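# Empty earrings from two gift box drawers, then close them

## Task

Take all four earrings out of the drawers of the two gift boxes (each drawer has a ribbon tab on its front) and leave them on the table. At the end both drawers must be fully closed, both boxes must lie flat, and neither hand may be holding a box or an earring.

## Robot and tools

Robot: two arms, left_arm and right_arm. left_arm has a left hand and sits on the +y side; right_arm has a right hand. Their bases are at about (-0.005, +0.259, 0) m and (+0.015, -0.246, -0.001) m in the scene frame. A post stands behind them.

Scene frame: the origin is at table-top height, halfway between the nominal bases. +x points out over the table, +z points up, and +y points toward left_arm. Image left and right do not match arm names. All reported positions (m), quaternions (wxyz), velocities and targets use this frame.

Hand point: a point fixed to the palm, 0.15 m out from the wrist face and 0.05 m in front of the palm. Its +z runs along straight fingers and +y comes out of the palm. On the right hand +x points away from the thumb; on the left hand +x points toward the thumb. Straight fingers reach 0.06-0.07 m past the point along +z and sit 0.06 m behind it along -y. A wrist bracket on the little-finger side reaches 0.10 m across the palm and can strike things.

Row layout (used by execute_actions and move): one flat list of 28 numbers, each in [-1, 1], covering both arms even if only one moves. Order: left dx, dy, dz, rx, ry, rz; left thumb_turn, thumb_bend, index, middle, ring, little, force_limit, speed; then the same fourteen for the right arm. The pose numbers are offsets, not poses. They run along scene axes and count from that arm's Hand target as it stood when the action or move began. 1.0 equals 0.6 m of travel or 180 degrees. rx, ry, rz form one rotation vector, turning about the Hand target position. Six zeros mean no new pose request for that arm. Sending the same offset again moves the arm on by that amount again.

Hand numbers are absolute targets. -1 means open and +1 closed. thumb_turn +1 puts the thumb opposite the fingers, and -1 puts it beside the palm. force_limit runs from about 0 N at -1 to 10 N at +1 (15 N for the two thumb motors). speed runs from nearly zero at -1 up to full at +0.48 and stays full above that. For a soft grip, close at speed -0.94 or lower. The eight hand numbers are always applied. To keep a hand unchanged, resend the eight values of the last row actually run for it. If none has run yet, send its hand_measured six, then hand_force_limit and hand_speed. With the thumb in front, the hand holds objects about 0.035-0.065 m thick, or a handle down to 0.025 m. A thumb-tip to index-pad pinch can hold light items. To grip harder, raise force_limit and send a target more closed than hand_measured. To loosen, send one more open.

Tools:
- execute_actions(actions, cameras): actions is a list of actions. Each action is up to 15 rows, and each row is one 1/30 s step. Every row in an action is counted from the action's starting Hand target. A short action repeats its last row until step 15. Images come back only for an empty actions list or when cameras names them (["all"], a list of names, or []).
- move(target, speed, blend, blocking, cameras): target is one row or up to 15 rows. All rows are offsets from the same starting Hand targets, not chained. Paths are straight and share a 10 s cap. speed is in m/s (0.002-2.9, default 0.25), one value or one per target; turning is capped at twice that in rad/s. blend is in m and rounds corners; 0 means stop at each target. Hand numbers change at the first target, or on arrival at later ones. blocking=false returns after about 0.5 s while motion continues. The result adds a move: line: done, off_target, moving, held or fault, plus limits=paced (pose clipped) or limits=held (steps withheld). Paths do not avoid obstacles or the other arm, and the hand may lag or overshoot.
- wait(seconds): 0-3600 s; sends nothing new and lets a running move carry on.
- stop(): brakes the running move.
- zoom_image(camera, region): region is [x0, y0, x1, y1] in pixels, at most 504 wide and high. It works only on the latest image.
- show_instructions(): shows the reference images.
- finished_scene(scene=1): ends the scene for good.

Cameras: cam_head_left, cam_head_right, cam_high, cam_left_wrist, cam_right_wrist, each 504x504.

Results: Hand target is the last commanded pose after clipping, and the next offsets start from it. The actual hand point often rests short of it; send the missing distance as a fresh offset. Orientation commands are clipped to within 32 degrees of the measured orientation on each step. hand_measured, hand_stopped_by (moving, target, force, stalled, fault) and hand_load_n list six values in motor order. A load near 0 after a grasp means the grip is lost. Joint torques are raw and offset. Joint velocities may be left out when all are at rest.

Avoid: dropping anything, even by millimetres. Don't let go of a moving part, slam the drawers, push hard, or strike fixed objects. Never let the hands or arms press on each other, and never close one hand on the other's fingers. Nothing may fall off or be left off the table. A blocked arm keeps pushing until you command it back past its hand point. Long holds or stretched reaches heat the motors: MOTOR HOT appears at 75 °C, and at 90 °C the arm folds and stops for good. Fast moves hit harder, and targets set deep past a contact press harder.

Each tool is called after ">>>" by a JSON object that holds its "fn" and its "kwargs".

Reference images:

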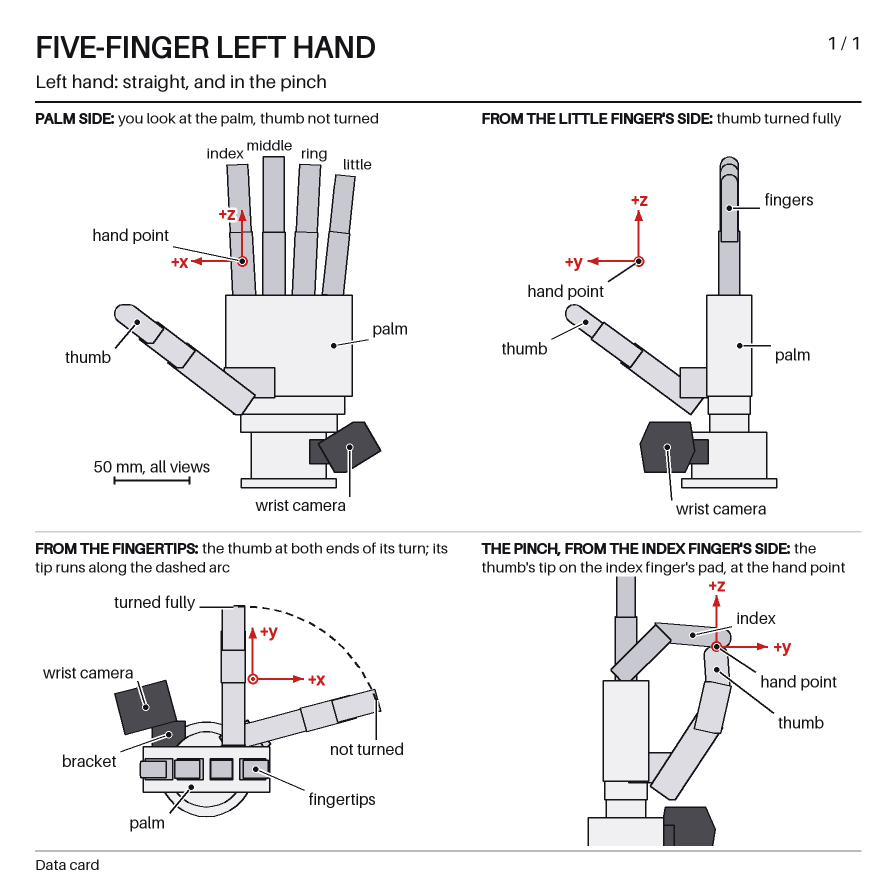

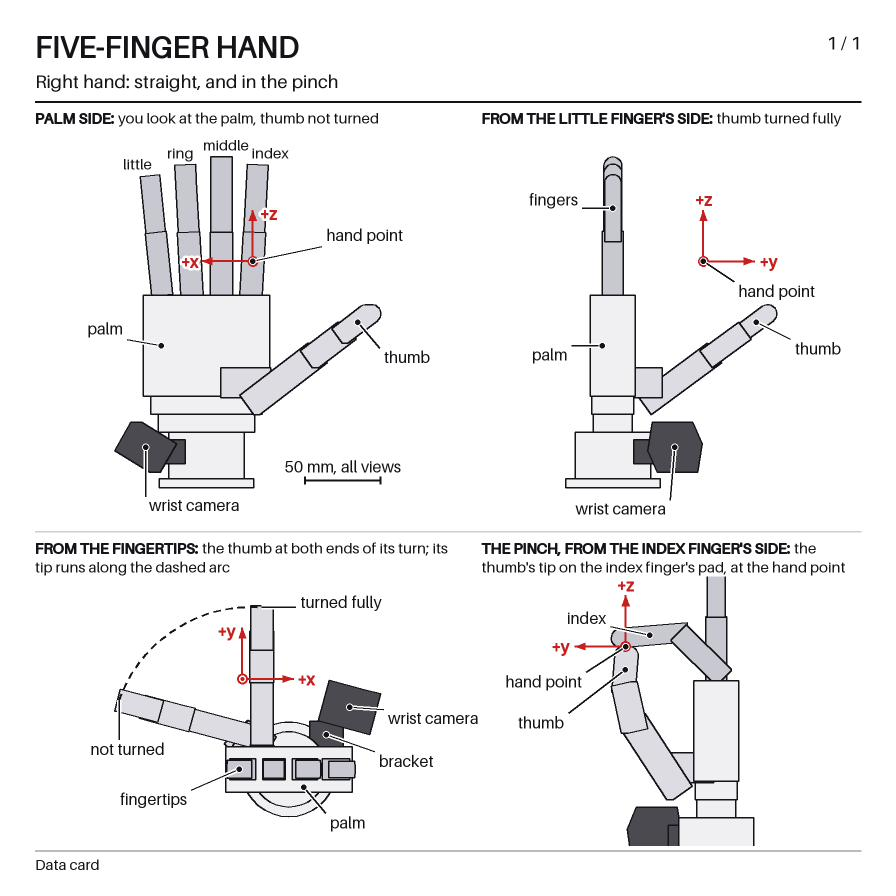

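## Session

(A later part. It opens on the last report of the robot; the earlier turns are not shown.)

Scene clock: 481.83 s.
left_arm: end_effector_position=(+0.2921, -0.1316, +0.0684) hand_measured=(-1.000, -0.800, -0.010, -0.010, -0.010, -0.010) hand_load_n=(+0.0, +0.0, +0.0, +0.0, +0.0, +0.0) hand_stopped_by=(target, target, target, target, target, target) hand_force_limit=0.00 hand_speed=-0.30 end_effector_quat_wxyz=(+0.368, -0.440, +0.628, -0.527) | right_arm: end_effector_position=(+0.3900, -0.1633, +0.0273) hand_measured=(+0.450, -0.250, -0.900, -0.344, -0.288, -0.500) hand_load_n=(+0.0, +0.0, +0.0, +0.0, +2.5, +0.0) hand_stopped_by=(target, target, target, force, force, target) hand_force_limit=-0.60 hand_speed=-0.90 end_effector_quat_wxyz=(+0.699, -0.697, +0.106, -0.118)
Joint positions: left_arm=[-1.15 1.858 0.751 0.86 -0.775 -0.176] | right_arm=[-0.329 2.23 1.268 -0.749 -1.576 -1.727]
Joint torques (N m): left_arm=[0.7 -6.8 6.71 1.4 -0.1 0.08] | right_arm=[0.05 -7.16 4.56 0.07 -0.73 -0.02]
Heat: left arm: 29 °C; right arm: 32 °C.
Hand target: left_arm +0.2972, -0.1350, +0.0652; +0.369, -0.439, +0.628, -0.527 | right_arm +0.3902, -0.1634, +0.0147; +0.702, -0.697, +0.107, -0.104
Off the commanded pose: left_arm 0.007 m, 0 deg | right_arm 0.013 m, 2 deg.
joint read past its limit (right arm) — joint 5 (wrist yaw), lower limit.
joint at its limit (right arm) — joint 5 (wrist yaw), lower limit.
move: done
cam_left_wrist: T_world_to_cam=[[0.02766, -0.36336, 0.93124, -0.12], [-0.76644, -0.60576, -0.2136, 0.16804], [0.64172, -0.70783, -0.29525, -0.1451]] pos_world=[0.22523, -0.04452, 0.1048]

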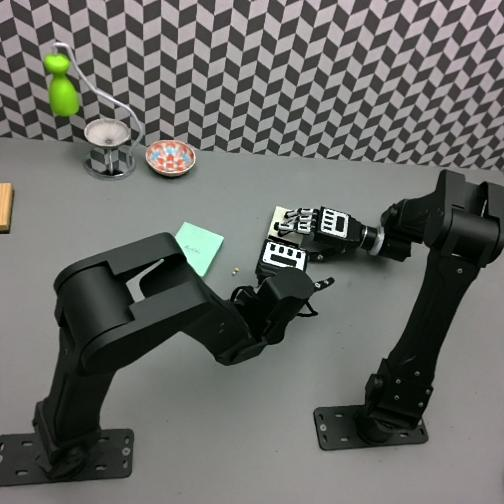

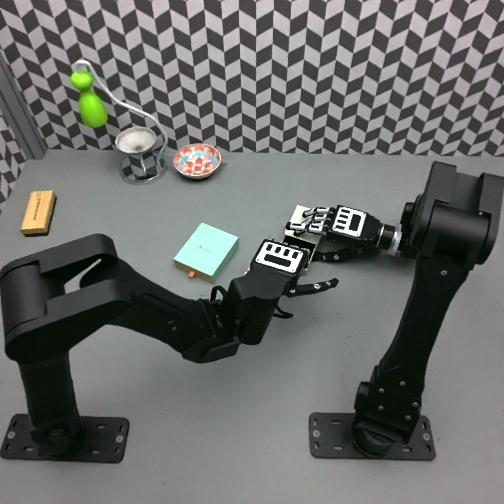

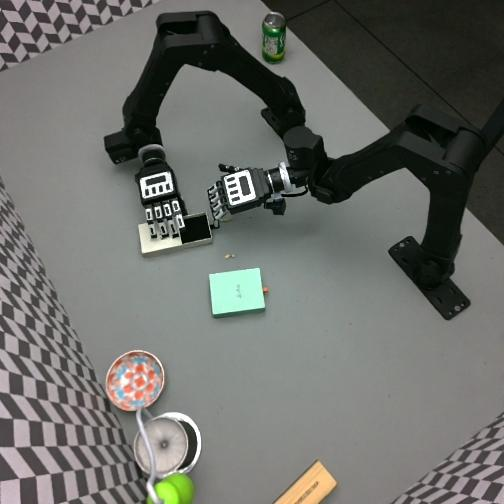

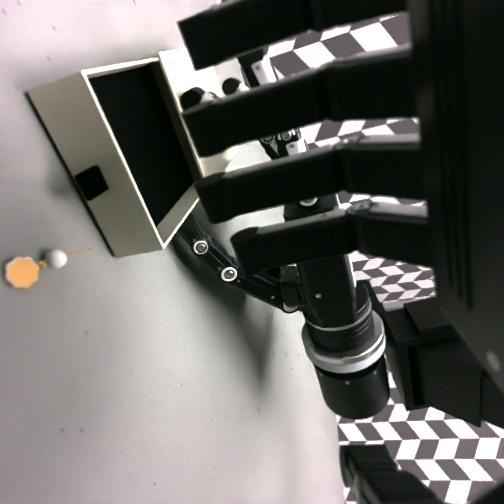

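>>> {"fn": "move", "kwargs": {"target": [0.0347,0.0867,0.0,0,0,0,-1,-0.8,-0.01,0.98,0.98,0.98,0.0,-0.2,0,0,0,0,0,0,0.45,-0.25,-0.9,-0.2,-0.2,-0.5,-0.6,-0.9], "speed": 0.1, "cameras": ["cam_head_left","cam_head_right","cam_high","cam_left_wrist"]}}

>>> {"fn": "zoom_image", "kwargs": {"camera": "cam_left_wrist", "region": [80, 40, 330, 290]}}

>>> {"fn": "zoom_image", "kwargs": {"camera": "cam_high", "region": [150, 150, 280, 280]}}

Scene clock: 489.57 s.
left_arm: end_effector_position=(+0.3178, -0.0881, +0.0607) hand_measured=(-1.000, -0.800, -0.010, +0.980, +0.980, +0.980) hand_load_n=(-0.5, +0.0, +0.0, +0.0, +0.0, +0.0) hand_stopped_by=(target, target, target, target, target, target) hand_force_limit=0.00 hand_speed=-0.20 end_effector_quat_wxyz=(+0.368, -0.440, +0.631, -0.523) | right_arm: end_effector_position=(+0.3900, -0.1633, +0.0273) hand_measured=(+0.450, -0.250, -0.900, -0.344, -0.288, -0.500) hand_load_n=(+0.0, +0.0, -0.5, +0.0, +2.5, +0.0) hand_stopped_by=(target, target, target, force, force, target) hand_force_limit=-0.60 hand_speed=-0.90 end_effector_quat_wxyz=(+0.699, -0.697, +0.106, -0.118)
Joint positions: left_arm=[-1.014 1.811 0.638 0.943 -0.643 -0.135] | right_arm=[-0.329 2.23 1.268 -0.749 -1.576 -1.727]
Joint torques (N m): left_arm=[0.72 -10.3 3.29 1.47 -0.07 0.1] | right_arm=[0.05 -7.16 4.56 0.07 -0.73 -0.02]
Heat: left arm: 30 °C; right arm: 31 °C.
Hand target: left_arm +0.3180, -0.0830, +0.0652; +0.369, -0.438, +0.628, -0.527 | right_arm +0.3902, -0.1634, +0.0147; +0.702, -0.697, +0.107, -0.104
Off the commanded pose: left_arm 0.007 m, 1 deg | right_arm 0.013 m, 2 deg.
joint read past its limit (right arm) — joint 5 (wrist yaw), lower limit.
joint at its limit (right arm) — joint 5 (wrist yaw), lower limit.
move: done
cam_left_wrist: T_world_to_cam=[[0.03323, -0.37155, 0.92782, -0.10008], [-0.76731, -0.60433, -0.21452, 0.21284], [0.64041, -0.7048, -0.30518, -0.13178]] pos_world=[0.25104, -0.00144, 0.0983]

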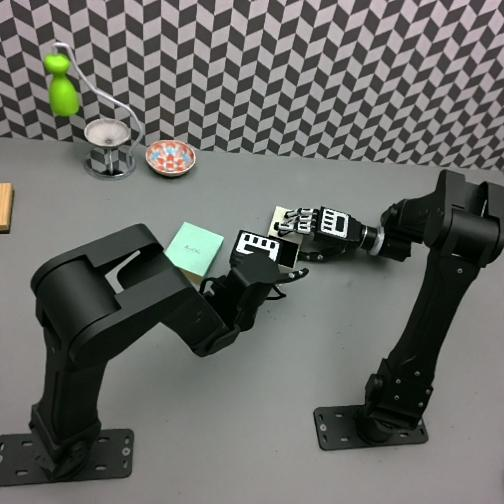

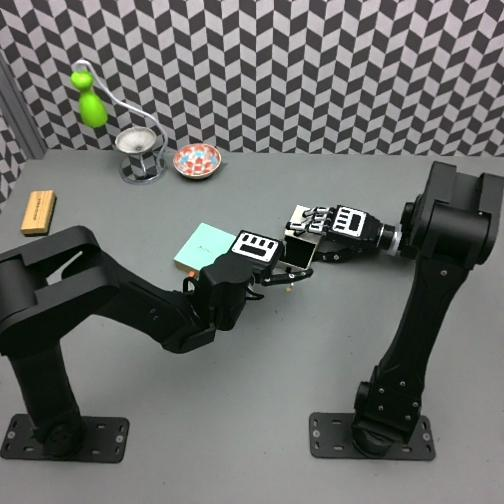

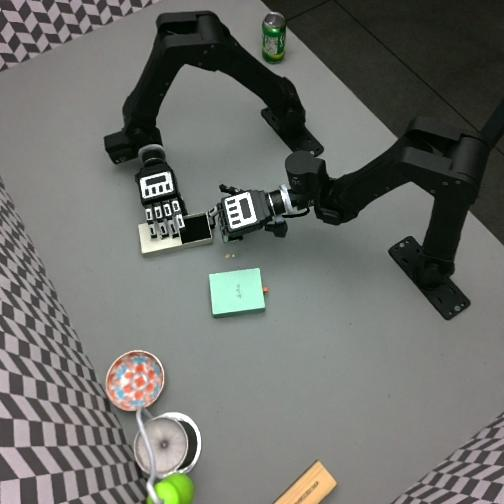

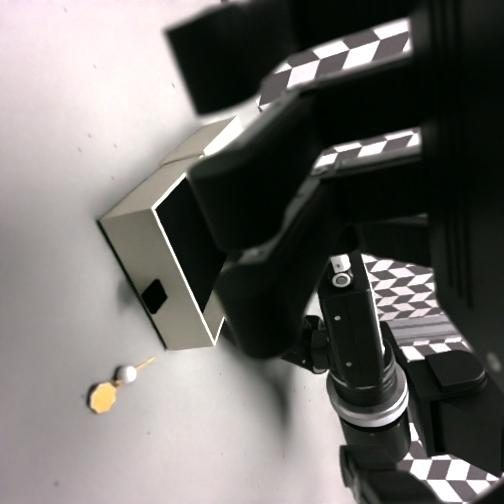

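Scaled by 2.016 from the camera's image (finer frame: 720x720).

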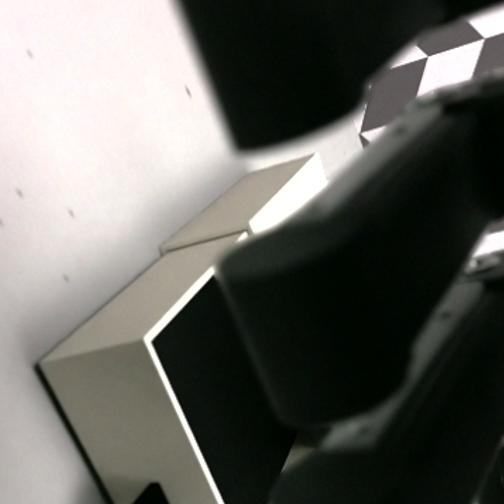

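Scaled by 3.877 from the camera's image (finer frame: 720x720).

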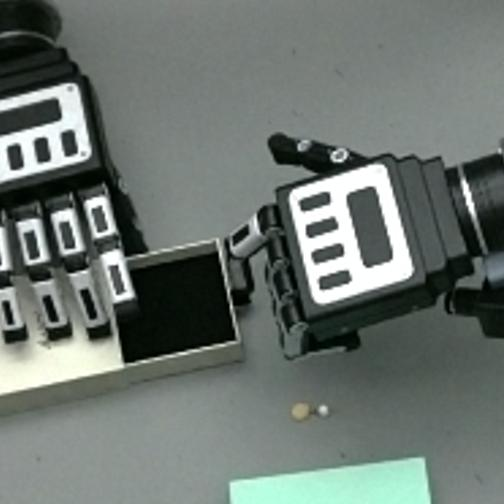

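>>> {"fn": "move", "kwargs": {"target": [-0.0055,0.002,-0.043,0,0,0,-1,-0.8,-0.01,0.98,0.98,0.98,0.0,-0.2,0,0,0,0,0,0,0.45,-0.25,-0.9,-0.2,-0.2,-0.5,-0.6,-0.9], "speed": 0.06, "cameras": ["cam_head_left","cam_head_right","cam_left_wrist","cam_high"]}}

>>> {"fn": "zoom_image", "kwargs": {"camera": "cam_left_wrist", "region": [30, 20, 280, 270]}}

>>> {"fn": "zoom_image", "kwargs": {"camera": "cam_high", "region": [150, 150, 280, 280]}}

Scene clock: 493.47 s.
left_arm: end_effector_position=(+0.3174, -0.0876, +0.0549) hand_measured=(-1.000, -0.800, -0.010, +0.980, +0.980, +0.980) hand_load_n=(-0.5, +0.0, +0.0, +0.0, +0.0, +0.0) hand_stopped_by=(target, target, target, target, target, target) hand_force_limit=0.00 hand_speed=-0.20 end_effector_quat_wxyz=(+0.367, -0.440, +0.617, -0.539) | right_arm: end_effector_position=(+0.3900, -0.1633, +0.0273) hand_measured=(+0.450, -0.250, -0.900, -0.344, -0.288, -0.500) hand_load_n=(+0.0, +0.0, +0.0, +0.0, +2.5, +0.0) hand_stopped_by=(target, target, target, force, force, target) hand_force_limit=-0.60 hand_speed=-0.90 end_effector_quat_wxyz=(+0.699, -0.697, +0.106, -0.118)
Joint positions: left_arm=[-1.014 1.863 0.601 1.075 -0.643 -0.135] | right_arm=[-0.329 2.23 1.268 -0.749 -1.576 -1.727]
Joint torques (N m): left_arm=[0.12 -6.26 3.03 1.46 -0.12 0.08] | right_arm=[0.05 -7.13 4.57 0.07 -0.73 -0.02]
Heat: left arm: 30 °C; right arm: 31 °C.
Hand target: left_arm +0.3147, -0.0817, +0.0394; +0.369, -0.439, +0.628, -0.527 | right_arm +0.3902, -0.1634, +0.0147; +0.702, -0.697, +0.107, -0.104
Off the commanded pose: left_arm 0.017 m, 2 deg | right_arm 0.013 m, 2 deg.
joint read past its limit (right arm) — joint 5 (wrist yaw), lower limit.
joint at its limit (right arm) — joint 5 (wrist yaw), lower limit.
move: off_target (left_arm)
cam_left_wrist: T_world_to_cam=[[0.01139, -0.33719, 0.94137, -0.08517], [-0.7626, -0.61186, -0.20993, 0.20922], [0.64677, -0.71549, -0.26411, -0.13818]] pos_world=[0.24989, 0.00043, 0.08761]
Images, in order (width x height): cam_head_left 504x504, cam_head_right 504x504, cam_high 504x504, cam_left_wrist 504x504.

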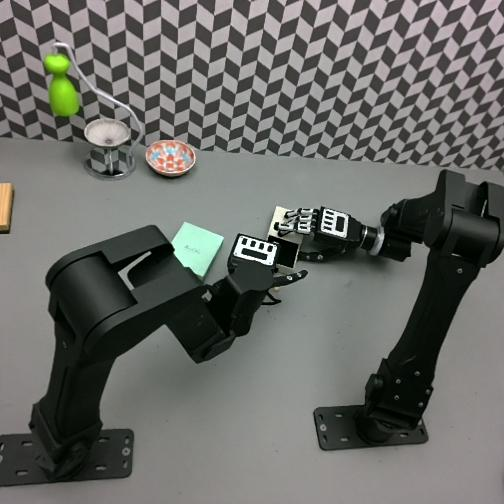

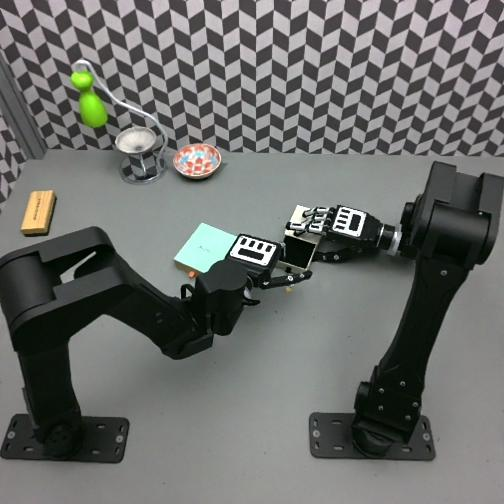

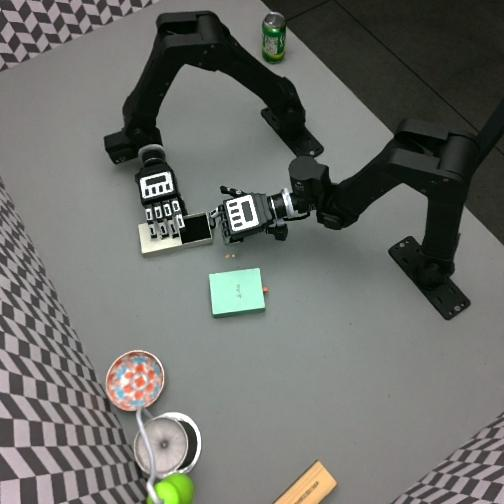

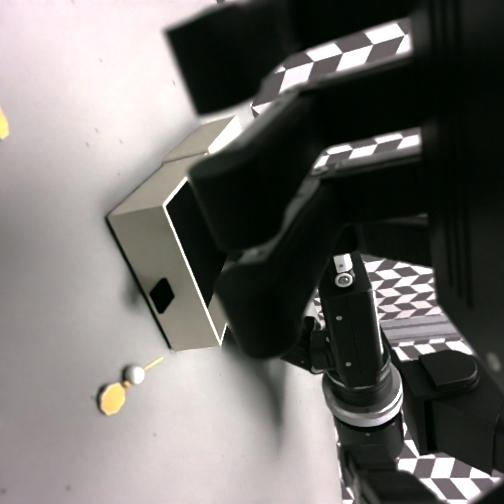

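Scaled by 2.016 from the camera's image (finer frame: 720x720).

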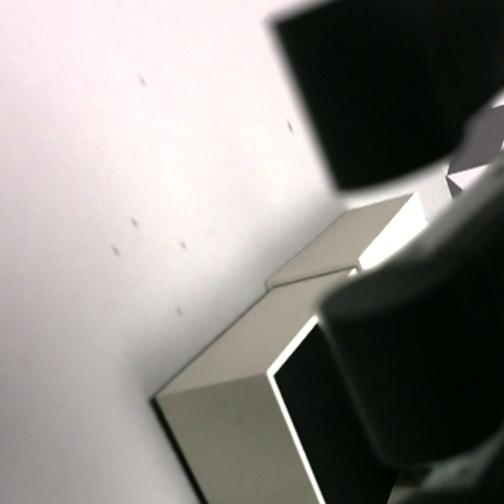

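Scaled by 3.877 from the camera's image (finer frame: 720x720).

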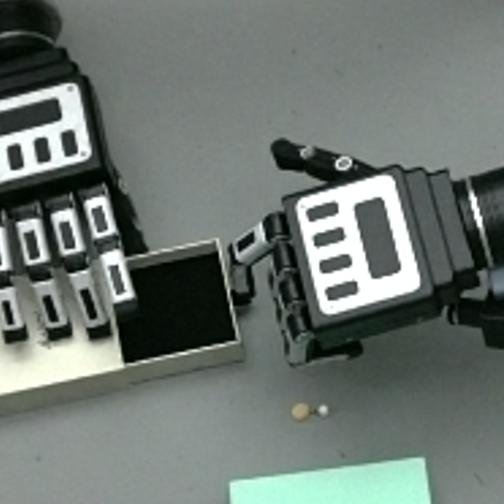

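>>> {"fn": "move", "kwargs": {"target": [-0.004,-0.005,-0.027,0,0,0,-1,-0.8,-0.01,0.98,0.98,0.98,0.0,-0.2,0,0,0,0,0,0,0.45,-0.25,-0.9,-0.2,-0.2,-0.5,-0.6,-0.9], "speed": 0.06, "cameras": ["cam_left_wrist","cam_high"]}}

>>> {"fn": "zoom_image", "kwargs": {"camera": "cam_high", "region": [150, 150, 280, 280]}}

Scene clock: 495.40 s.
left_arm: end_effector_position=(+0.3191, -0.0889, +0.0392) hand_measured=(-1.000, -0.800, -0.010, +0.980, +0.980, +0.980) hand_load_n=(+0.0, +0.0, +0.0, +0.0, +0.0, +0.0) hand_stopped_by=(target, target, target, target, target, target) hand_force_limit=0.00 hand_speed=-0.20 end_effector_quat_wxyz=(+0.368, -0.441, +0.616, -0.539) | right_arm: end_effector_position=(+0.3900, -0.1633, +0.0273) hand_measured=(+0.450, -0.250, -0.900, -0.344, -0.288, -0.500) hand_load_n=(+0.0, +0.0, +0.0, +0.0, +2.5, +0.0) hand_stopped_by=(target, target, target, force, force, target) hand_force_limit=-0.60 hand_speed=-0.90 end_effector_quat_wxyz=(+0.699, -0.697, +0.106, -0.118)
Joint positions: left_arm=[-1.014 1.939 0.601 1.152 -0.647 -0.135] | right_arm=[-0.329 2.23 1.268 -0.749 -1.576 -1.727]
Joint torques (N m): left_arm=[-0.88 -6.5 2.52 1.46 -0.2 0.05] | right_arm=[0.05 -7.15 4.56 0.07 -0.72 -0.02]
Heat: left arm: 30 °C; right arm: 31 °C.
Hand target: left_arm +0.3123, -0.0847, +0.0230; +0.369, -0.439, +0.628, -0.527 | right_arm +0.3902, -0.1634, +0.0147; +0.702, -0.697, +0.107, -0.104
Off the commanded pose: left_arm 0.018 m, 2 deg | right_arm 0.013 m, 2 deg.
joint read past its limit (right arm) — joint 5 (wrist yaw), lower limit.
joint at its limit (right arm) — joint 5 (wrist yaw), lower limit.
move: off_target (left_arm)
cam_left_wrist: T_world_to_cam=[[0.01166, -0.33684, 0.94149, -0.07093], [-0.76008, -0.61478, -0.21054, 0.20533], [0.64973, -0.71315, -0.2632, -0.14514]] pos_world=[0.25119, -0.00116, 0.07181]
Images, in order (width x height): cam_high 504x504, cam_left_wrist 504x504.

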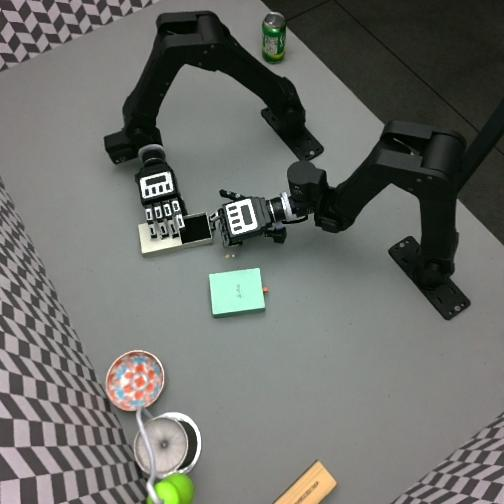

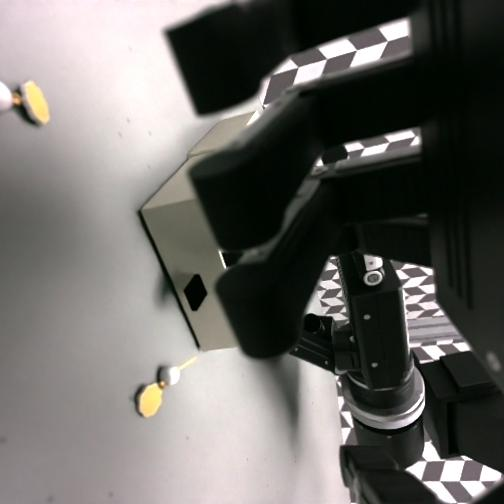

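Scaled by 3.877 from the camera's image (finer frame: 720x720).

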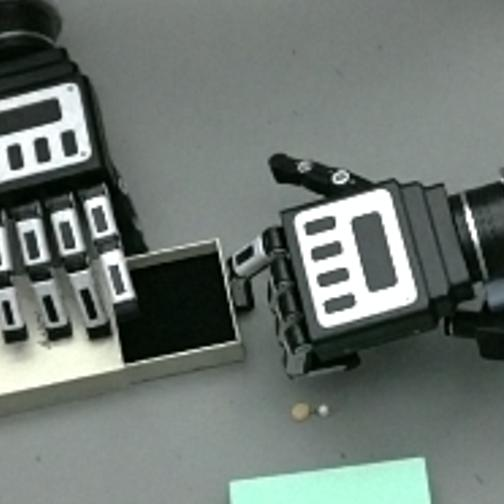

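>>> {"fn": "move", "kwargs": {"target": [-0.0125,0.0045,0.0,0,0,0,-1,-0.8,-0.01,0.98,0.98,0.98,0.0,-0.2,0,0,0,0,0,0,0.45,-0.25,-0.9,-0.2,-0.2,-0.5,-0.6,-0.9], "speed": 0.06}}

Scene clock: 497.33 s.
left_arm: end_effector_position=(+0.3099, -0.0859, +0.0325) hand_measured=(-1.000, -0.800, -0.010, +0.980, +0.980, +0.980) hand_load_n=(+0.0, +0.0, +0.0, +0.0, +0.0, +0.0) hand_stopped_by=(target, target, target, target, target, target) hand_force_limit=0.00 hand_speed=-0.20 end_effector_quat_wxyz=(+0.369, -0.439, +0.622, -0.533) | right_arm: end_effector_position=(+0.3900, -0.1633, +0.0273) hand_measured=(+0.450, -0.250, -0.900, -0.344, -0.288, -0.500) hand_load_n=(+0.0, +0.0, +0.0, +0.0, +2.5, +0.0) hand_stopped_by=(target, target, target, force, force, target) hand_force_limit=-0.60 hand_speed=-0.90 end_effector_quat_wxyz=(+0.699, -0.697, +0.106, -0.118)
Joint positions: left_arm=[-1.033 1.939 0.574 1.162 -0.663 -0.135] | right_arm=[-0.329 2.23 1.268 -0.749 -1.576 -1.727]
Joint torques (N m): left_arm=[-0.68 -7.42 2.56 1.46 -0.19 -0.01] | right_arm=[0.03 -7.16 4.57 0.07 -0.72 -0.02]
Heat: left arm: 31 °C; right arm: 31 °C.
Hand target: left_arm +0.3048, -0.0821, +0.0232; +0.369, -0.439, +0.628, -0.527 | right_arm +0.3902, -0.1634, +0.0147; +0.702, -0.697, +0.107, -0.104
Off the commanded pose: left_arm 0.011 m, 1 deg | right_arm 0.013 m, 2 deg.
joint read past its limit (right arm) — joint 5 (wrist yaw), lower limit.
joint at its limit (right arm) — joint 5 (wrist yaw), lower limit.
move: off_target (left_arm)

>>> {"fn": "move", "kwargs": {"target": [0.002,-0.001,-0.023,0,0,0,-1,-0.8,-0.01,0.98,0.98,0.98,0.0,-0.2,0,0,0,0,0,0,0.45,-0.25,-0.9,-0.2,-0.2,-0.5,-0.6,-0.9], "speed": 0.05, "cameras": ["cam_left_wrist","cam_high","cam_head_right"]}}

>>> {"fn": "zoom_image", "kwargs": {"camera": "cam_high", "region": [150, 150, 280, 280]}}

Scene clock: 498.93 s.
left_arm: end_effector_position=(+0.3109, -0.0872, +0.0236) hand_measured=(-1.000, -0.800, -0.010, +0.980, +0.980, +0.980) hand_load_n=(+0.0, +0.0, +0.0, +0.0, +0.0, +0.0) hand_stopped_by=(target, target, target, target, target, target) hand_force_limit=0.00 hand_speed=-0.20 end_effector_quat_wxyz=(+0.369, -0.439, +0.619, -0.537) | right_arm: end_effector_position=(+0.3900, -0.1633, +0.0273) hand_measured=(+0.450, -0.250, -0.900, -0.344, -0.288, -0.500) hand_load_n=(+0.0, +0.0, +0.0, +0.0, +2.5, +0.0) hand_stopped_by=(target, target, target, force, force, target) hand_force_limit=-0.60 hand_speed=-0.90 end_effector_quat_wxyz=(+0.699, -0.697, +0.106, -0.118)
Joint positions: left_arm=[-1.033 1.995 0.574 1.229 -0.663 -0.135] | right_arm=[-0.329 2.23 1.268 -0.749 -1.576 -1.727]
Joint torques (N m): left_arm=[-0.49 -6.58 2.44 1.47 -0.18 -0.01] | right_arm=[0.03 -7.16 4.56 0.06 -0.73 -0.02]
Heat: left arm: 31 °C; right arm: 31 °C.
Hand target: left_arm +0.3060, -0.0828, +0.0095; +0.369, -0.438, +0.627, -0.527 | right_arm +0.3902, -0.1634, +0.0147; +0.702, -0.697, +0.107, -0.104
Off the commanded pose: left_arm 0.016 m, 2 deg | right_arm 0.013 m, 2 deg.
joint read past its limit (right arm) — joint 5 (wrist yaw), lower limit.
joint at its limit (right arm) — joint 5 (wrist yaw), lower limit.
move: off_target (left_arm)
cam_left_wrist: T_world_to_cam=[[0.01115, -0.3433, 0.93916, -0.05601], [-0.76204, -0.61104, -0.21431, 0.19785], [0.64744, -0.71329, -0.26842, -0.14194]] pos_world=[0.24329, 0.00042, 0.05691]
Images, in order (width x height): cam_head_right 504x504, cam_high 504x504, cam_left_wrist 504x504.

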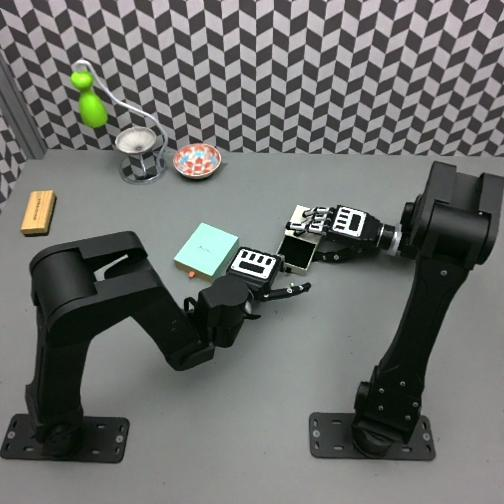

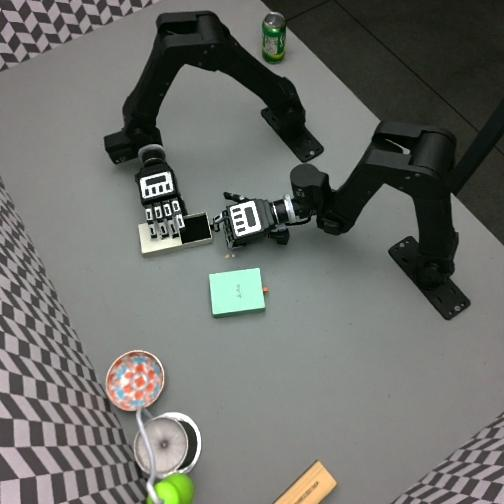

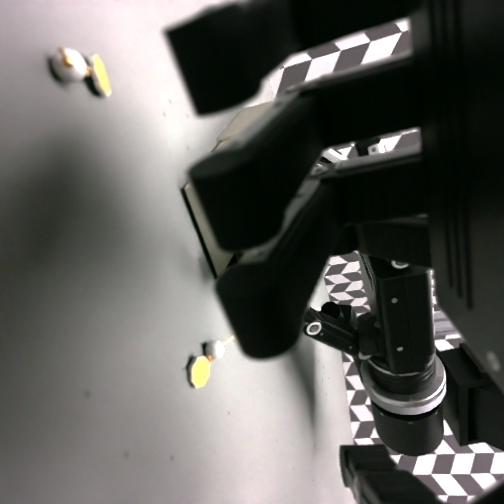

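Scaled by 3.877 from the camera's image (finer frame: 720x720).

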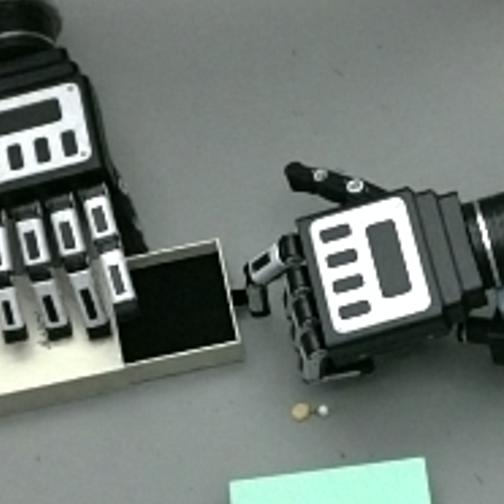

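>>> {"fn": "move", "kwargs": {"target": [0.003,-0.002,-0.017,0,0,0,-1,-0.8,-0.01,0.98,0.98,0.98,0.0,-0.2,0,0,0,0,0,0,0.45,-0.25,-0.9,-0.2,-0.2,-0.5,-0.6,-0.9], "speed": 0.05}}

Scene clock: 502.03 s.
left_arm: end_effector_position=(+0.3105, -0.0866, +0.0106) hand_measured=(-1.000, -0.800, -0.010, +0.980, +0.980, +0.980) hand_load_n=(-0.5, +0.0, +0.0, +0.0, +0.0, +0.0) hand_stopped_by=(target, target, target, target, target, target) hand_force_limit=0.00 hand_speed=-0.20 end_effector_quat_wxyz=(+0.369, -0.439, +0.621, -0.534) | right_arm: end_effector_position=(+0.3900, -0.1633, +0.0273) hand_measured=(+0.450, -0.250, -0.900, -0.344, -0.288, -0.500) hand_load_n=(+0.0, +0.0, +0.0, +0.5, +2.5, +0.0) hand_stopped_by=(target, target, target, force, force, target) hand_force_limit=-0.60 hand_speed=-0.90 end_effector_quat_wxyz=(+0.699, -0.697, +0.106, -0.118)
Joint positions: left_arm=[-1.033 2.049 0.574 1.275 -0.663 -0.135] | right_arm=[-0.329 2.23 1.268 -0.749 -1.576 -1.727]
Joint torques (N m): left_arm=[-0.2 -6.75 2.89 1.46 -0.14 0] | right_arm=[0.05 -7.16 4.56 0.06 -0.72 -0.02]
Heat: left arm: 31 °C; right arm: 31 °C.
Hand target: left_arm +0.3078, -0.0840, -0.0008; +0.369, -0.438, +0.628, -0.527 | right_arm +0.3902, -0.1634, +0.0147; +0.702, -0.697, +0.107, -0.104
Off the commanded pose: left_arm 0.012 m, 1 deg | right_arm 0.013 m, 2 deg.
joint read past its limit (right arm) — joint 5 (wrist yaw), lower limit.
joint at its limit (right arm) — joint 5 (wrist yaw), lower limit.
move: off_target (left_arm)

>>> {"fn": "move", "kwargs": {"target": [0.032,-0.011,0.0133,0,0,0,-1,-0.8,-0.01,0.98,0.98,0.98,0.0,-0.2,0,0,0,0,0,0,0.45,-0.25,-0.9,-0.2,-0.2,-0.5,-0.6,-0.9], "speed": 0.04, "cameras": ["cam_high","cam_head_right","cam_head_left"]}}

>>> {"fn": "zoom_image", "kwargs": {"camera": "cam_high", "region": [150, 150, 280, 280]}}

Scene clock: 503.80 s.
left_arm: end_effector_position=(+0.3237, -0.0911, +0.0148) hand_measured=(-1.000, -0.800, -0.010, +0.980, +0.980, +0.980) hand_load_n=(-0.5, +0.0, +0.0, +0.0, +0.0, +0.0) hand_stopped_by=(target, target, target, target, target, target) hand_force_limit=0.00 hand_speed=-0.20 end_effector_quat_wxyz=(+0.367, -0.440, +0.621, -0.535) | right_arm: end_effector_position=(+0.3900, -0.1633, +0.0273) hand_measured=(+0.450, -0.250, -0.900, -0.344, -0.288, -0.500) hand_load_n=(+0.0, +0.0, +0.0, +0.0, +2.5, +0.0) hand_stopped_by=(target, target, target, force, force, target) hand_force_limit=-0.60 hand_speed=-0.90 end_effector_quat_wxyz=(+0.699, -0.697, +0.106, -0.118)
Joint positions: left_arm=[-1.002 2.049 0.619 1.234 -0.631 -0.132] | right_arm=[-0.329 2.23 1.268 -0.749 -1.576 -1.727]
Joint torques (N m): left_arm=[0.73 -7.73 4.92 1.25 -0.07 0.1] | right_arm=[0.02 -7.15 4.55 0.07 -0.72 -0.02]
Heat: left arm: 31 °C; right arm: 31 °C.
Hand target: left_arm +0.3271, -0.0905, +0.0072; +0.369, -0.439, +0.628, -0.527 | right_arm +0.3902, -0.1634, +0.0147; +0.702, -0.697, +0.107, -0.104
Off the commanded pose: left_arm 0.008 m, 1 deg | right_arm 0.013 m, 2 deg.
joint read past its limit (right arm) — joint 5 (wrist yaw), lower limit.
joint at its limit (right arm) — joint 5 (wrist yaw), lower limit.
move: done
Images, in order (width x height): cam_head_left 504x504, cam_head_right 504x504, cam_high 504x504.

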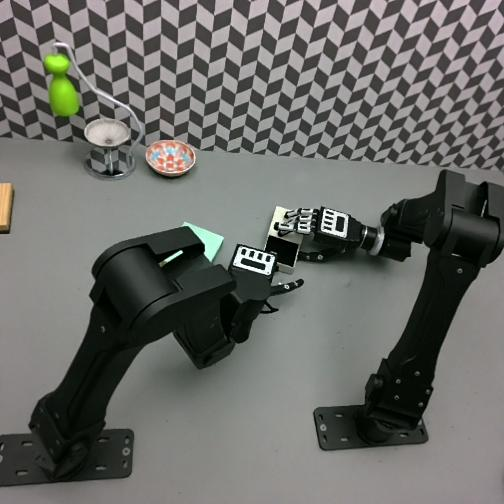

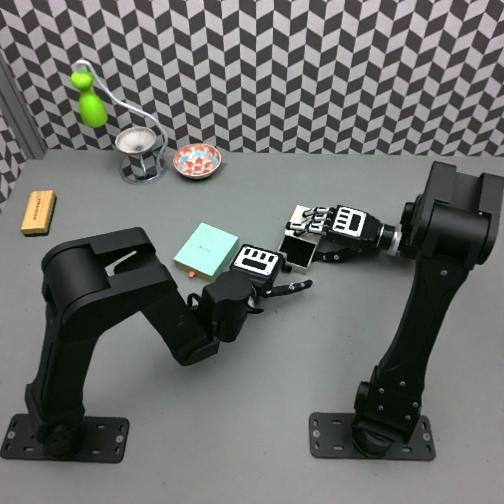

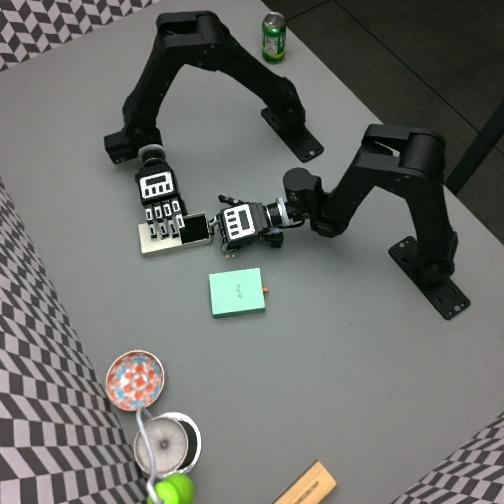

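Scaled by 3.877 from the camera's image (finer frame: 720x720).

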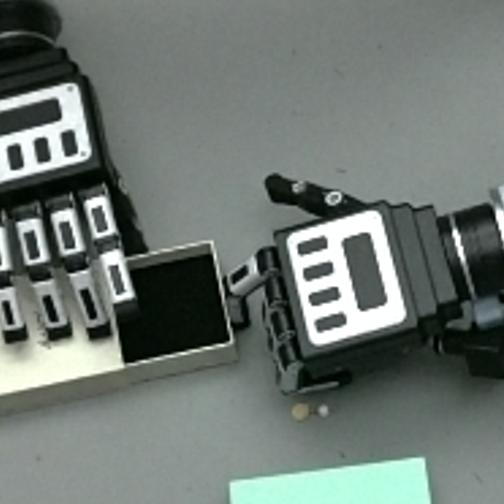

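>>> {"fn": "move", "kwargs": {"target": [0.0394,-0.0136,0.0033,0,0,0,-1,-0.8,-0.01,0.98,0.98,0.98,0.0,-0.2,0,0,0,0,0,0,0.45,-0.25,-0.9,-0.2,-0.2,-0.5,-0.6,-0.9], "speed": 0.04, "cameras": ["cam_high","cam_head_right","cam_head_left"]}}

>>> {"fn": "zoom_image", "kwargs": {"camera": "cam_high", "region": [150, 150, 280, 280]}}

Scene clock: 505.93 s.
left_arm: end_effector_position=(+0.3473, -0.0995, +0.0212) hand_measured=(-1.000, -0.800, -0.010, +0.980, +0.980, +0.980) hand_load_n=(+0.0, +0.0, -0.5, +0.0, -0.5, +0.0) hand_stopped_by=(target, target, target, target, target, target) hand_force_limit=0.00 hand_speed=-0.20 end_effector_quat_wxyz=(+0.368, -0.440, +0.618, -0.538) | right_arm: end_effector_position=(+0.3900, -0.1633, +0.0273) hand_measured=(+0.450, -0.250, -0.900, -0.344, -0.288, -0.500) hand_load_n=(+0.0, +0.0, +0.0, +0.0, +2.5, +0.0) hand_stopped_by=(target, target, target, force, force, target) hand_force_limit=-0.60 hand_speed=-0.90 end_effector_quat_wxyz=(+0.699, -0.697, +0.106, -0.118)
Joint positions: left_arm=[-0.957 2.069 0.703 1.184 -0.588 -0.12] | right_arm=[-0.329 2.23 1.268 -0.749 -1.576 -1.727]
Joint torques (N m): left_arm=[0.73 -7.41 5.48 1.28 -0.03 0.09] | right_arm=[0.05 -7.15 4.56 0.07 -0.73 -0.02]
Heat: left arm: 31 °C; right arm: 31 °C.
Hand target: left_arm +0.3507, -0.0987, +0.0092; +0.369, -0.439, +0.628, -0.527 | right_arm +0.3902, -0.1634, +0.0147; +0.702, -0.697, +0.107, -0.104
Off the commanded pose: left_arm 0.013 m, 2 deg | right_arm 0.013 m, 2 deg.
joint read past its limit (right arm) — joint 5 (wrist yaw), lower limit.
joint at its limit (right arm) — joint 5 (wrist yaw), lower limit.
move: off_target (left_arm)
Images, in order (width x height): cam_head_left 504x504, cam_head_right 504x504, cam_high 504x504.

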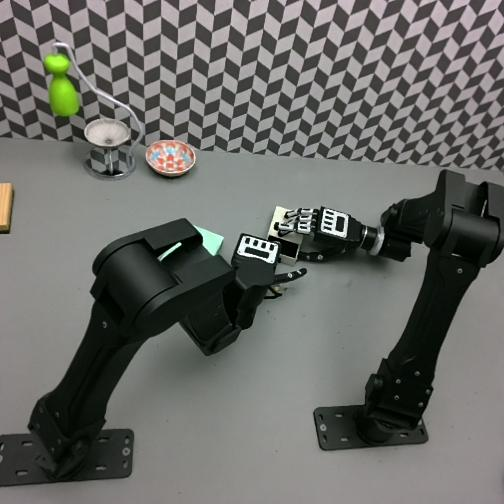

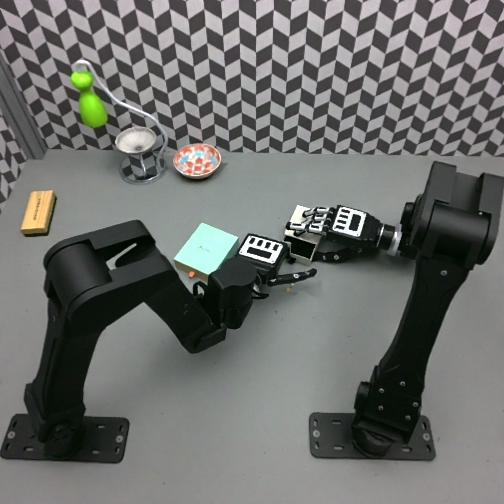

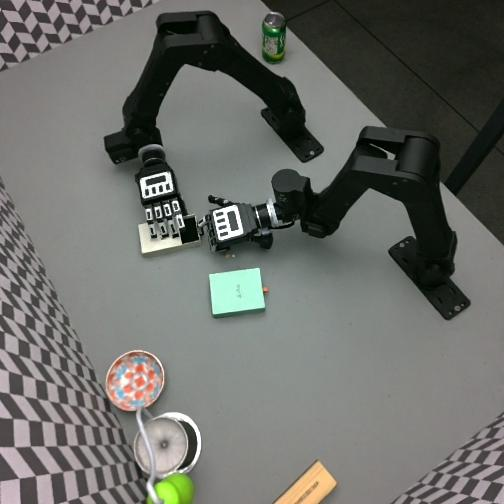

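Scaled by 3.877 from the camera's image (finer frame: 720x720).

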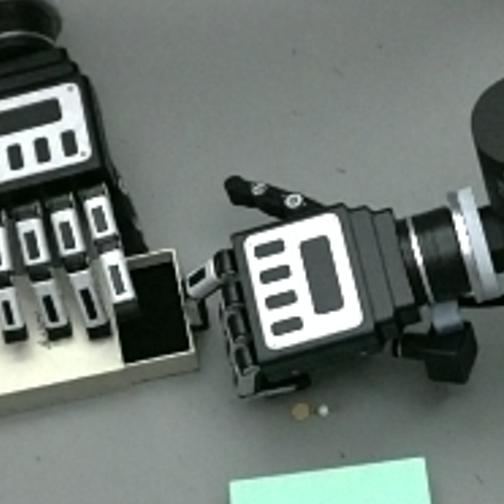

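>>> {"fn": "move", "kwargs": {"target": [0.0239,-0.0083,-0.018,0,0,0,-1,-0.8,-0.01,0.98,0.98,0.98,0.0,-0.2,0,0,0,0,0,0,0.45,-0.25,-0.9,-0.2,-0.2,-0.5,-0.6,-0.9], "speed": 0.04, "cameras": ["cam_high"]}}

>>> {"fn": "zoom_image", "kwargs": {"camera": "cam_high", "region": [150, 150, 280, 280]}}

Scene clock: 507.43 s.
left_arm: end_effector_position=(+0.3610, -0.1036, +0.0075) hand_measured=(-1.000, -0.800, -0.010, +0.980, +0.980, +0.980) hand_load_n=(+0.0, +0.0, -0.5, +0.0, +0.0, +0.0) hand_stopped_by=(target, target, target, target, target, target) hand_force_limit=0.00 hand_speed=-0.20 end_effector_quat_wxyz=(+0.368, -0.440, +0.623, -0.532) | right_arm: end_effector_position=(+0.3900, -0.1633, +0.0273) hand_measured=(+0.450, -0.250, -0.900, -0.344, -0.288, -0.500) hand_load_n=(+0.0, +0.0, +0.0, +0.0, +2.5, +0.0) hand_stopped_by=(target, target, target, force, force, target) hand_force_limit=-0.60 hand_speed=-0.90 end_effector_quat_wxyz=(+0.699, -0.697, +0.106, -0.118)
Joint positions: left_arm=[-0.931 2.138 0.76 1.183 -0.563 -0.114] | right_arm=[-0.329 2.23 1.268 -0.749 -1.576 -1.727]
Joint torques (N m): left_arm=[0.75 -7.91 5.35 1.42 -0.05 0.1] | right_arm=[0.03 -7.15 4.55 0.07 -0.73 -0.02]
Heat: left arm: 31 °C; right arm: 31 °C.
Hand target: left_arm +0.3651, -0.1036, -0.0015; +0.369, -0.439, +0.627, -0.527 | right_arm +0.3902, -0.1634, +0.0147; +0.702, -0.697, +0.107, -0.104
Off the commanded pose: left_arm 0.010 m, 1 deg | right_arm 0.013 m, 2 deg.
joint read past its limit (right arm) — joint 5 (wrist yaw), lower limit.
joint at its limit (right arm) — joint 5 (wrist yaw), lower limit.
move: done

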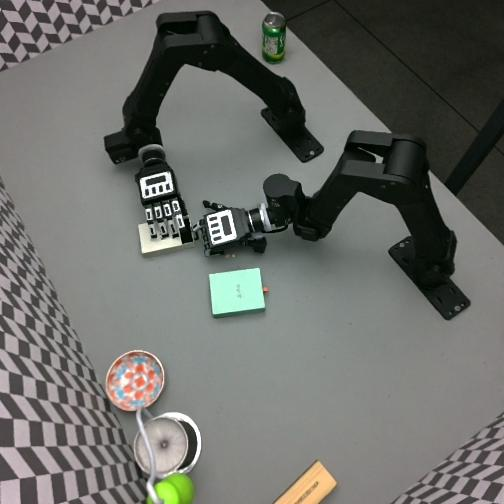

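Scaled by 3.877 from the camera's image (finer frame: 720x720).

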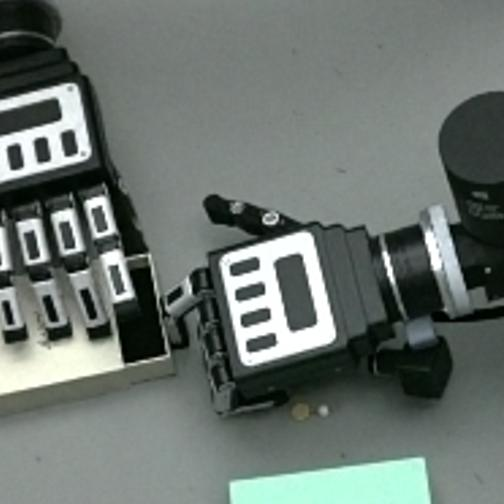

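>>> {"fn": "move", "kwargs": {"target": [0.0284,-0.0098,0.010,0,0,0,-1,-0.8,-0.01,0.98,0.98,0.98,0.0,-0.2,0,0,0,0,0,0,0.45,-0.25,-0.9,-0.2,-0.2,-0.5,-0.6,-0.9], "speed": 0.03, "cameras": ["cam_high","cam_head_left","cam_head_right"]}}

>>> {"fn": "zoom_image", "kwargs": {"camera": "cam_high", "region": [130, 160, 250, 280]}}

>>> {"fn": "zoom_image", "kwargs": {"camera": "cam_head_right", "region": [230, 180, 350, 300]}}

Scene clock: 509.60 s.
left_arm: end_effector_position=(+0.3779, -0.1110, +0.0189) hand_measured=(-1.000, -0.800, -0.010, +0.980, +0.980, +0.980) hand_load_n=(-0.5, +0.0, +0.0, +0.0, +0.0, +0.0) hand_stopped_by=(target, target, target, target, target, target) hand_force_limit=0.00 hand_speed=-0.20 end_effector_quat_wxyz=(+0.368, -0.439, +0.618, -0.539) | right_arm: end_effector_position=(+0.3900, -0.1633, +0.0273) hand_measured=(+0.450, -0.250, -0.900, -0.344, -0.288, -0.500) hand_load_n=(+0.0, +0.0, +0.0, +0.0, +2.5, +0.0) hand_stopped_by=(target, target, target, force, force, target) hand_force_limit=-0.60 hand_speed=-0.90 end_effector_quat_wxyz=(+0.699, -0.697, +0.106, -0.118)
Joint positions: left_arm=[-0.905 2.138 0.824 1.14 -0.535 -0.107] | right_arm=[-0.329 2.23 1.268 -0.749 -1.576 -1.727]
Joint torques (N m): left_arm=[0.79 -7.87 5.91 1.29 -0.04 0.11] | right_arm=[0.02 -7.16 4.53 0.06 -0.72 -0.02]
Heat: left arm: 31 °C; right arm: 31 °C.
Hand target: left_arm +0.3820, -0.1096, +0.0043; +0.369, -0.438, +0.628, -0.527 | right_arm +0.3902, -0.1634, +0.0147; +0.702, -0.697, +0.107, -0.104
Off the commanded pose: left_arm 0.015 m, 2 deg | right_arm 0.013 m, 2 deg.
joint read past its limit (right arm) — joint 5 (wrist yaw), lower limit.
joint at its limit (right arm) — joint 5 (wrist yaw), lower limit.
move: off_target (left_arm)
Images, in order (width x height): cam_head_left 504x504, cam_head_right 504x504, cam_high 504x504.

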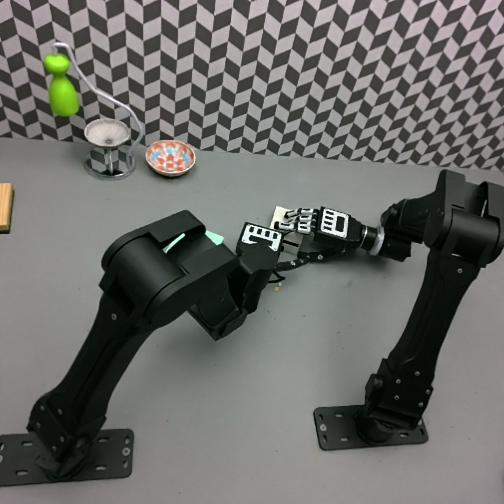

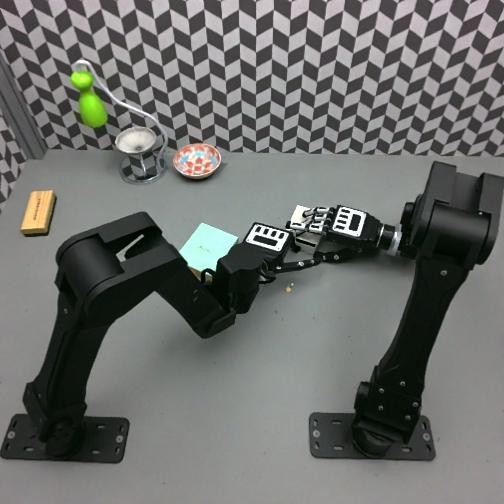

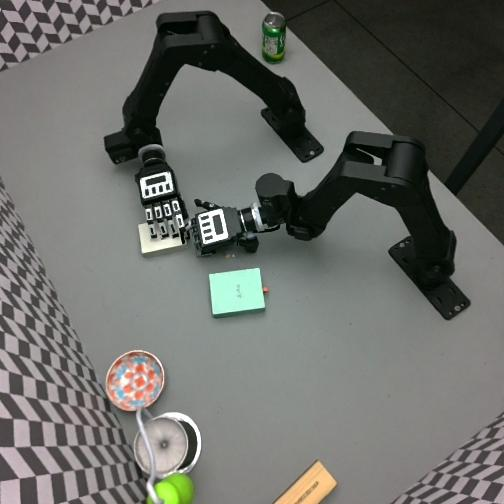

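Scaled by 4.200 from the camera's image (finer frame: 720x720).

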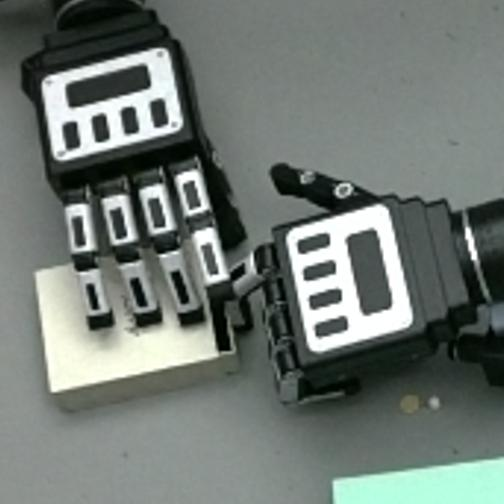

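Scaled by 4.200 from the camera's image (finer frame: 720x720).

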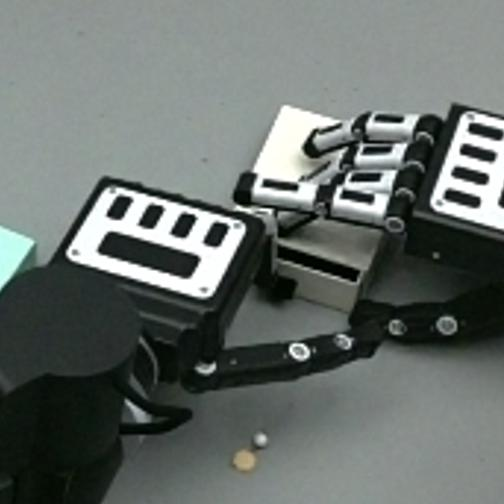

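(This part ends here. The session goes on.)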